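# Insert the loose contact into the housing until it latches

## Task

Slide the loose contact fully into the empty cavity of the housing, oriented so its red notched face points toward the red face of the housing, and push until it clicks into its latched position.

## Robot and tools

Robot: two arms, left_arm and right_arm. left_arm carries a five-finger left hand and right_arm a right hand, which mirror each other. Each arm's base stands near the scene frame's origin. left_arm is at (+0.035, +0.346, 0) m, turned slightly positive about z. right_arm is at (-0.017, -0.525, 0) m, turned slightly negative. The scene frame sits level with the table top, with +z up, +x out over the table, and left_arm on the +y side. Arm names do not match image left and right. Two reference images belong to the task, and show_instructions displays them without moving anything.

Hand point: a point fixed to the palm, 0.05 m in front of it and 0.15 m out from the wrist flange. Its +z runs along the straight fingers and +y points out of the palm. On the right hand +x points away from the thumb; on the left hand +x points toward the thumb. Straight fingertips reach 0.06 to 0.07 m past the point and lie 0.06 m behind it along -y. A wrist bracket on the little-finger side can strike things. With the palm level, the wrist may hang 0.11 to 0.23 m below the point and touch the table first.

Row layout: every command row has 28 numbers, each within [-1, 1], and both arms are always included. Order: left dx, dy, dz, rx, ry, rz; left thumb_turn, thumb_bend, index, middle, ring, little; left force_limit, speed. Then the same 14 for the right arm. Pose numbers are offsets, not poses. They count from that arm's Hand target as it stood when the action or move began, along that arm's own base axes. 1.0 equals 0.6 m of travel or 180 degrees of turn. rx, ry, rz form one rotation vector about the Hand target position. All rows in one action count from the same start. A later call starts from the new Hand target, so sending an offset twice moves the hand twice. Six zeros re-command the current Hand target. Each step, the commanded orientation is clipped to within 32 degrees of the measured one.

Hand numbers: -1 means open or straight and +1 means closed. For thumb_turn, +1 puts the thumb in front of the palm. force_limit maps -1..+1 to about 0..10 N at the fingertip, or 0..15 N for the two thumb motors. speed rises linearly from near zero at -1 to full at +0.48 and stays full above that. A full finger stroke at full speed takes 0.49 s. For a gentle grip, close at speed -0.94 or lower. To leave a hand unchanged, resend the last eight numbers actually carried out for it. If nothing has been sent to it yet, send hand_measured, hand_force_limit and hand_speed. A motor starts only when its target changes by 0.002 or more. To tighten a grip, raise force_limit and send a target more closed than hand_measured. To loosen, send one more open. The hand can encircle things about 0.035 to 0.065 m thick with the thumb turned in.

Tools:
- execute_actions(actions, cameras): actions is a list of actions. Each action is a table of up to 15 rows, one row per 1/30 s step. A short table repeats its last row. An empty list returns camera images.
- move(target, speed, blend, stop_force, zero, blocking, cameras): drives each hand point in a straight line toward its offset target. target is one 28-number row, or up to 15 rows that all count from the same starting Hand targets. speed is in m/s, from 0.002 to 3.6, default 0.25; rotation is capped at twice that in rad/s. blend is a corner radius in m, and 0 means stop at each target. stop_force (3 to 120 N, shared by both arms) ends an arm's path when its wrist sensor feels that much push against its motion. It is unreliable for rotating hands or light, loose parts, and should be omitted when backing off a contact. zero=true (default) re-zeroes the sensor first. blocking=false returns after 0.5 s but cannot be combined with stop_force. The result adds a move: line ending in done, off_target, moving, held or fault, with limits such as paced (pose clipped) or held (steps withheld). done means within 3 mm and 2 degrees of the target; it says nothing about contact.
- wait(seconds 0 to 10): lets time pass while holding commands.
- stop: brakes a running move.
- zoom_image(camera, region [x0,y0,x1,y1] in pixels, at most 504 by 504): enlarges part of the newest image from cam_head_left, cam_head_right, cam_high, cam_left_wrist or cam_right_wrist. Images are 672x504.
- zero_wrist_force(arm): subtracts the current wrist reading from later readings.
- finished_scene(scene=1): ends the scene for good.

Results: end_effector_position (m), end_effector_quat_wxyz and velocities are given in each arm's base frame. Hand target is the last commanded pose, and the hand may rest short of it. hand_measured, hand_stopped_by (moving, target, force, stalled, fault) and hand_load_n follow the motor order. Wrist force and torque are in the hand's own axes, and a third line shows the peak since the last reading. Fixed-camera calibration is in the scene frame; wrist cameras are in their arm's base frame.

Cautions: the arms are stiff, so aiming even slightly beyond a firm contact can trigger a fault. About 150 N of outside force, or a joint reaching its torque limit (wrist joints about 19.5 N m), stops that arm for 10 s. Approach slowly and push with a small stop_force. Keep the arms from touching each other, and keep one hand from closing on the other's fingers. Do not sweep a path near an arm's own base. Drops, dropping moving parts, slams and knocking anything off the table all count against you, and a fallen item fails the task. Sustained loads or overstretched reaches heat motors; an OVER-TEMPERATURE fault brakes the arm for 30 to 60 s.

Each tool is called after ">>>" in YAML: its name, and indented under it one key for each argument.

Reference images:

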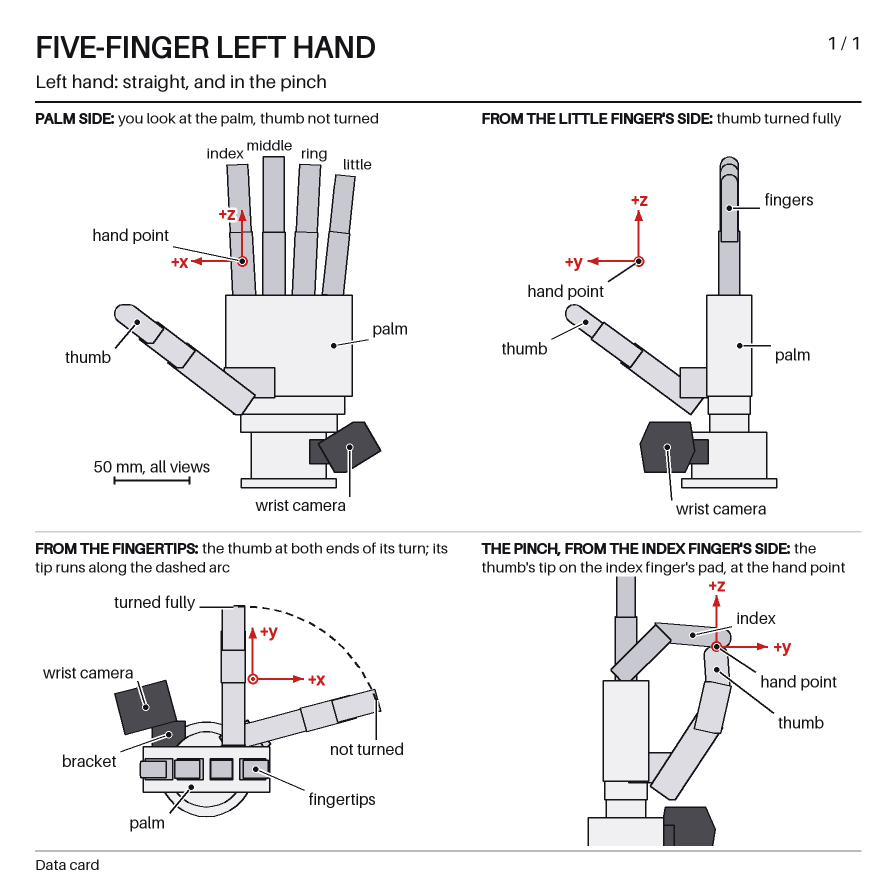

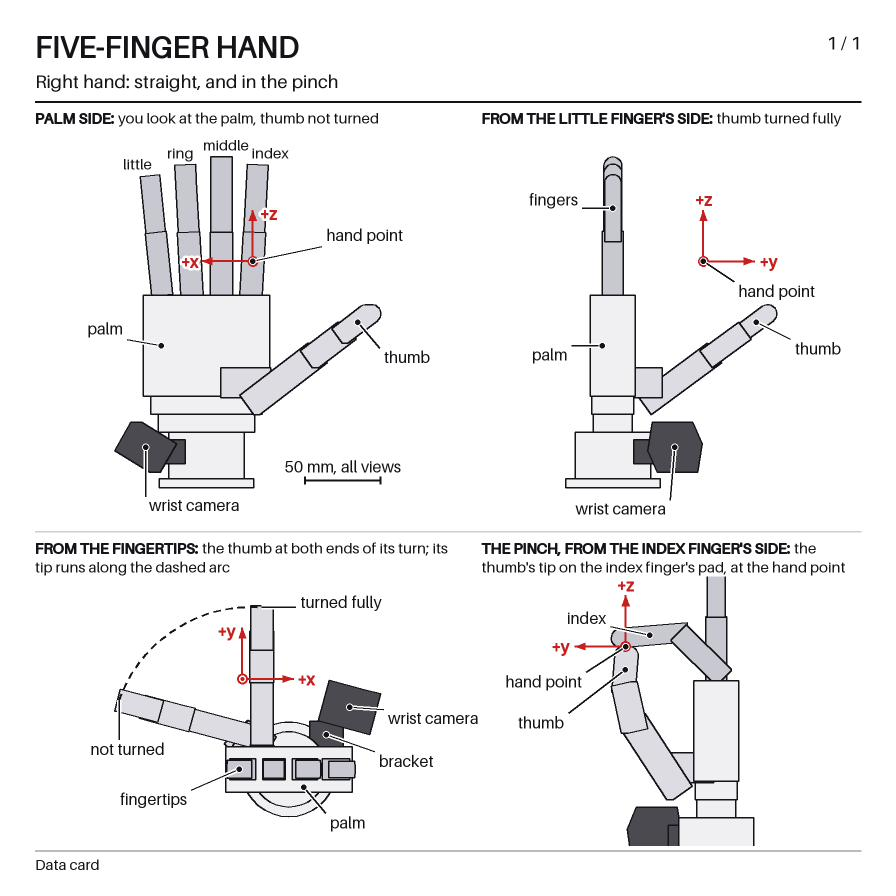

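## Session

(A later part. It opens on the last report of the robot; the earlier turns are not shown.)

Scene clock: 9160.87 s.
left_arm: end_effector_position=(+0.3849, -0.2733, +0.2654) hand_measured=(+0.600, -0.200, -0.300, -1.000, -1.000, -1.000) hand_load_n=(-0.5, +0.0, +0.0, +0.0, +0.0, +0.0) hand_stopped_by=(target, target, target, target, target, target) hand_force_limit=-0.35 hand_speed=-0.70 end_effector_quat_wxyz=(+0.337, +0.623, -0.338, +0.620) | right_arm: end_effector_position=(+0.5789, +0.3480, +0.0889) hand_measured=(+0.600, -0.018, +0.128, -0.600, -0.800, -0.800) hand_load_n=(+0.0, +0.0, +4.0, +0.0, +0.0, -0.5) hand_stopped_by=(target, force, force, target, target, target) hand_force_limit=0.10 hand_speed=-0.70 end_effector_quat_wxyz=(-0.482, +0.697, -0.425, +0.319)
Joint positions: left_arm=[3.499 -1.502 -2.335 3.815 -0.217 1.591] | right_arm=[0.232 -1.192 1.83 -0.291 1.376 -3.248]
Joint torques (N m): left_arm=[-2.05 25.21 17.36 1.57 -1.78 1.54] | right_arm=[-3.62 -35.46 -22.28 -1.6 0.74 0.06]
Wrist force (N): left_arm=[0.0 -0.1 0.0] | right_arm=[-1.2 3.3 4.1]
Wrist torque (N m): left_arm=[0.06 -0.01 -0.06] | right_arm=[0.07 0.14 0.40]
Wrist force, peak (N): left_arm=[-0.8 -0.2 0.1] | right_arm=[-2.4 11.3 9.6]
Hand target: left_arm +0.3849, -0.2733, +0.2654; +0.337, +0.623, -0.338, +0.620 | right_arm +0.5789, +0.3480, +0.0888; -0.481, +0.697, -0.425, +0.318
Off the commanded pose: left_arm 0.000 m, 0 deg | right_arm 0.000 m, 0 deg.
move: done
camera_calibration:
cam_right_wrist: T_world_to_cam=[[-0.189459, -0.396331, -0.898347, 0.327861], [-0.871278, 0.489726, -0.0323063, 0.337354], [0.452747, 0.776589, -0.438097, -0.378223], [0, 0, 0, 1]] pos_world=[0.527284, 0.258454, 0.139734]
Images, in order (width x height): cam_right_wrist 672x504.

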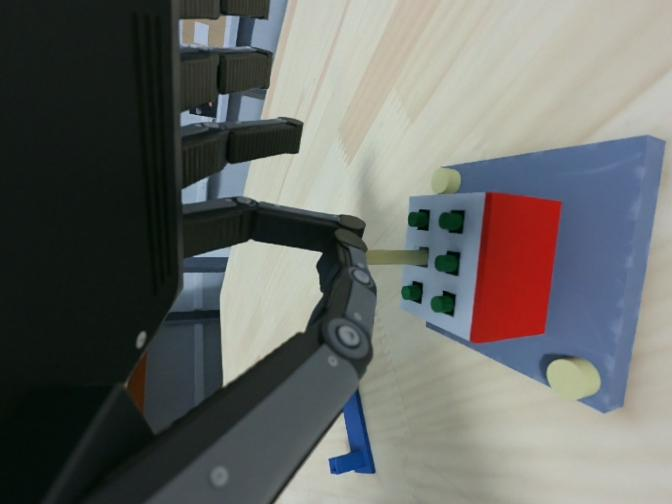

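>>> move:
  target: [0,0,0,0,0,0,0.6,-0.2,-0.3,-1,-1,-1,-0.35,-0.7,0,0,0,0,0,0,0.6,-0.3,-0.1,-0.6,-0.8,-0.8,-0.3,-0.5]
  cameras: []

>>> move:
  target:
    - [0,0,0,0,0,0,0.6,-0.2,-0.3,-1,-1,-1,-0.35,-0.7,0,0,0.06,0,0,0,0.6,-0.3,-0.1,-0.6,-0.8,-0.8,-0.3,-0.5]
    - [0,0,0,0,0,0,0.6,-0.2,-0.3,-1,-1,-1,-0.35,-0.7,0.0292,0.0145,0.0592,0,0,0,-1,-1,-1,-1,-1,-1,-0.3,-0.1]
  speed: 0.1
  cameras: ["cam_right_wrist"]

Scene clock: 9206.07 s.
left_arm: end_effector_position=(+0.3849, -0.2733, +0.2654) hand_measured=(+0.600, -0.200, -0.300, -1.000, -1.000, -1.000) hand_load_n=(+0.0, +0.0, +0.0, +0.0, +0.0, +0.0) hand_stopped_by=(target, target, target, target, target, target) hand_force_limit=-0.35 hand_speed=-0.70 end_effector_quat_wxyz=(+0.337, +0.623, -0.338, +0.620) | right_arm: end_effector_position=(+0.5788, +0.3480, +0.0887) hand_measured=(+0.600, -0.300, -0.100, -0.600, -0.800, -0.800) hand_load_n=(+0.0, +0.0, +0.0, +0.0, +0.0, +0.0) hand_stopped_by=(target, target, target, target, target, target) hand_force_limit=-0.30 hand_speed=-0.50 end_effector_quat_wxyz=(-0.481, +0.697, -0.425, +0.318)
Joint positions: left_arm=[3.499 -1.502 -2.335 3.815 -0.217 1.591] | right_arm=[0.232 -1.192 1.83 -0.291 1.376 -3.248]
Joint torques (N m): left_arm=[-2.74 25.04 17.36 1.45 -1.81 1.61] | right_arm=[-3.43 -35.64 -26.25 -1.54 0.68 0.09]
Wrist force (N): left_arm=[-0.4 0.2 -0.2] | right_arm=[-0.7 3.0 -0.3]
Wrist torque (N m): left_arm=[0.10 0.03 -0.08] | right_arm=[0.06 0.11 0.41]
Wrist force, peak (N): left_arm=[-0.7 0.1 -0.3] | right_arm=[-1.0 3.7 4.2]
Hand target: left_arm +0.3849, -0.2733, +0.2654; +0.337, +0.623, -0.338, +0.620 | right_arm +0.5789, +0.3480, +0.0888; -0.481, +0.697, -0.425, +0.318
Off the commanded pose: left_arm 0.000 m, 0 deg | right_arm 0.000 m, 0 deg.
move: done
No camera images: "cameras" was empty.

Scene clock: 9208.53 s.
left_arm: end_effector_position=(+0.3849, -0.2733, +0.2654) hand_measured=(+0.600, -0.200, -0.300, -1.000, -1.000, -1.000) hand_load_n=(+0.0, +0.0, +0.0, +0.0, +0.0, +0.0) hand_stopped_by=(target, target, target, target, target, target) hand_force_limit=-0.35 hand_speed=-0.70 end_effector_quat_wxyz=(+0.337, +0.623, -0.338, +0.620) | right_arm: end_effector_position=(+0.5964, +0.3567, +0.1243) hand_measured=(-1.000, -1.000, -1.000, -1.000, -1.000, -1.000) hand_load_n=(+0.0, +0.0, +0.0, +0.0, +0.0, +0.0) hand_stopped_by=(target, target, target, target, target, target) hand_force_limit=-0.30 hand_speed=-0.10 end_effector_quat_wxyz=(-0.481, +0.697, -0.425, +0.318)
Joint positions: left_arm=[3.499 -1.502 -2.335 3.815 -0.217 1.591] | right_arm=[0.242 -1.198 1.731 -0.186 1.385 -3.245]
Joint torques (N m): left_arm=[-2.47 25 17.14 1.5 -1.81 1.63] | right_arm=[-9.83 -33.18 -31.5 -1.08 -1.59 -2.32]
Wrist force (N): left_arm=[-0.6 0.1 -0.5] | right_arm=[-1.0 3.0 -0.3]
Wrist torque (N m): left_arm=[0.11 0.06 -0.10] | right_arm=[0.07 0.15 0.39]
Wrist force, peak (N): left_arm=[-0.6 0.1 -0.5] | right_arm=[-0.7 3.7 0.0]
Hand target: left_arm +0.3849, -0.2733, +0.2654; +0.337, +0.623, -0.338, +0.620 | right_arm +0.5964, +0.3567, +0.1243; -0.481, +0.697, -0.425, +0.318
Off the commanded pose: left_arm 0.000 m, 0 deg | right_arm 0.000 m, 0 deg.
move: done
camera_calibration:
cam_right_wrist: T_world_to_cam=[[-0.189459, -0.396331, -0.898347, 0.366426], [-0.871278, 0.489726, -0.0323063, 0.349484], [0.452747, 0.776589, -0.438097, -0.377393], [0, 0, 0, 1]] pos_world=[0.544784, 0.267154, 0.175134]
Images, in order (width x height): cam_right_wrist 672x504.

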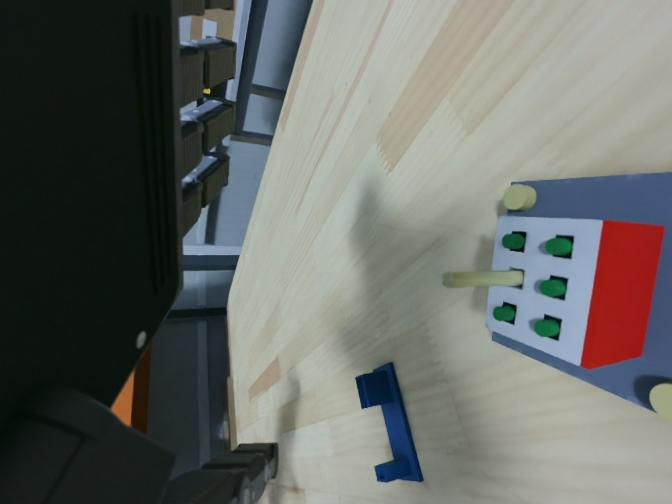

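>>> zoom_image:
  camera: "cam_right_wrist"
  region: [420, 200, 580, 350]

Scaled by 3.150.

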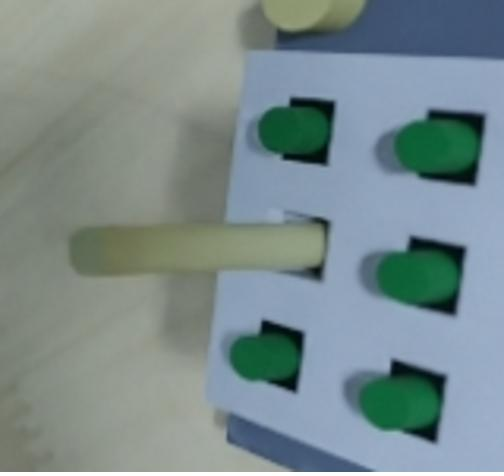

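>>> finished_scene:

The scene is finished: the task was done.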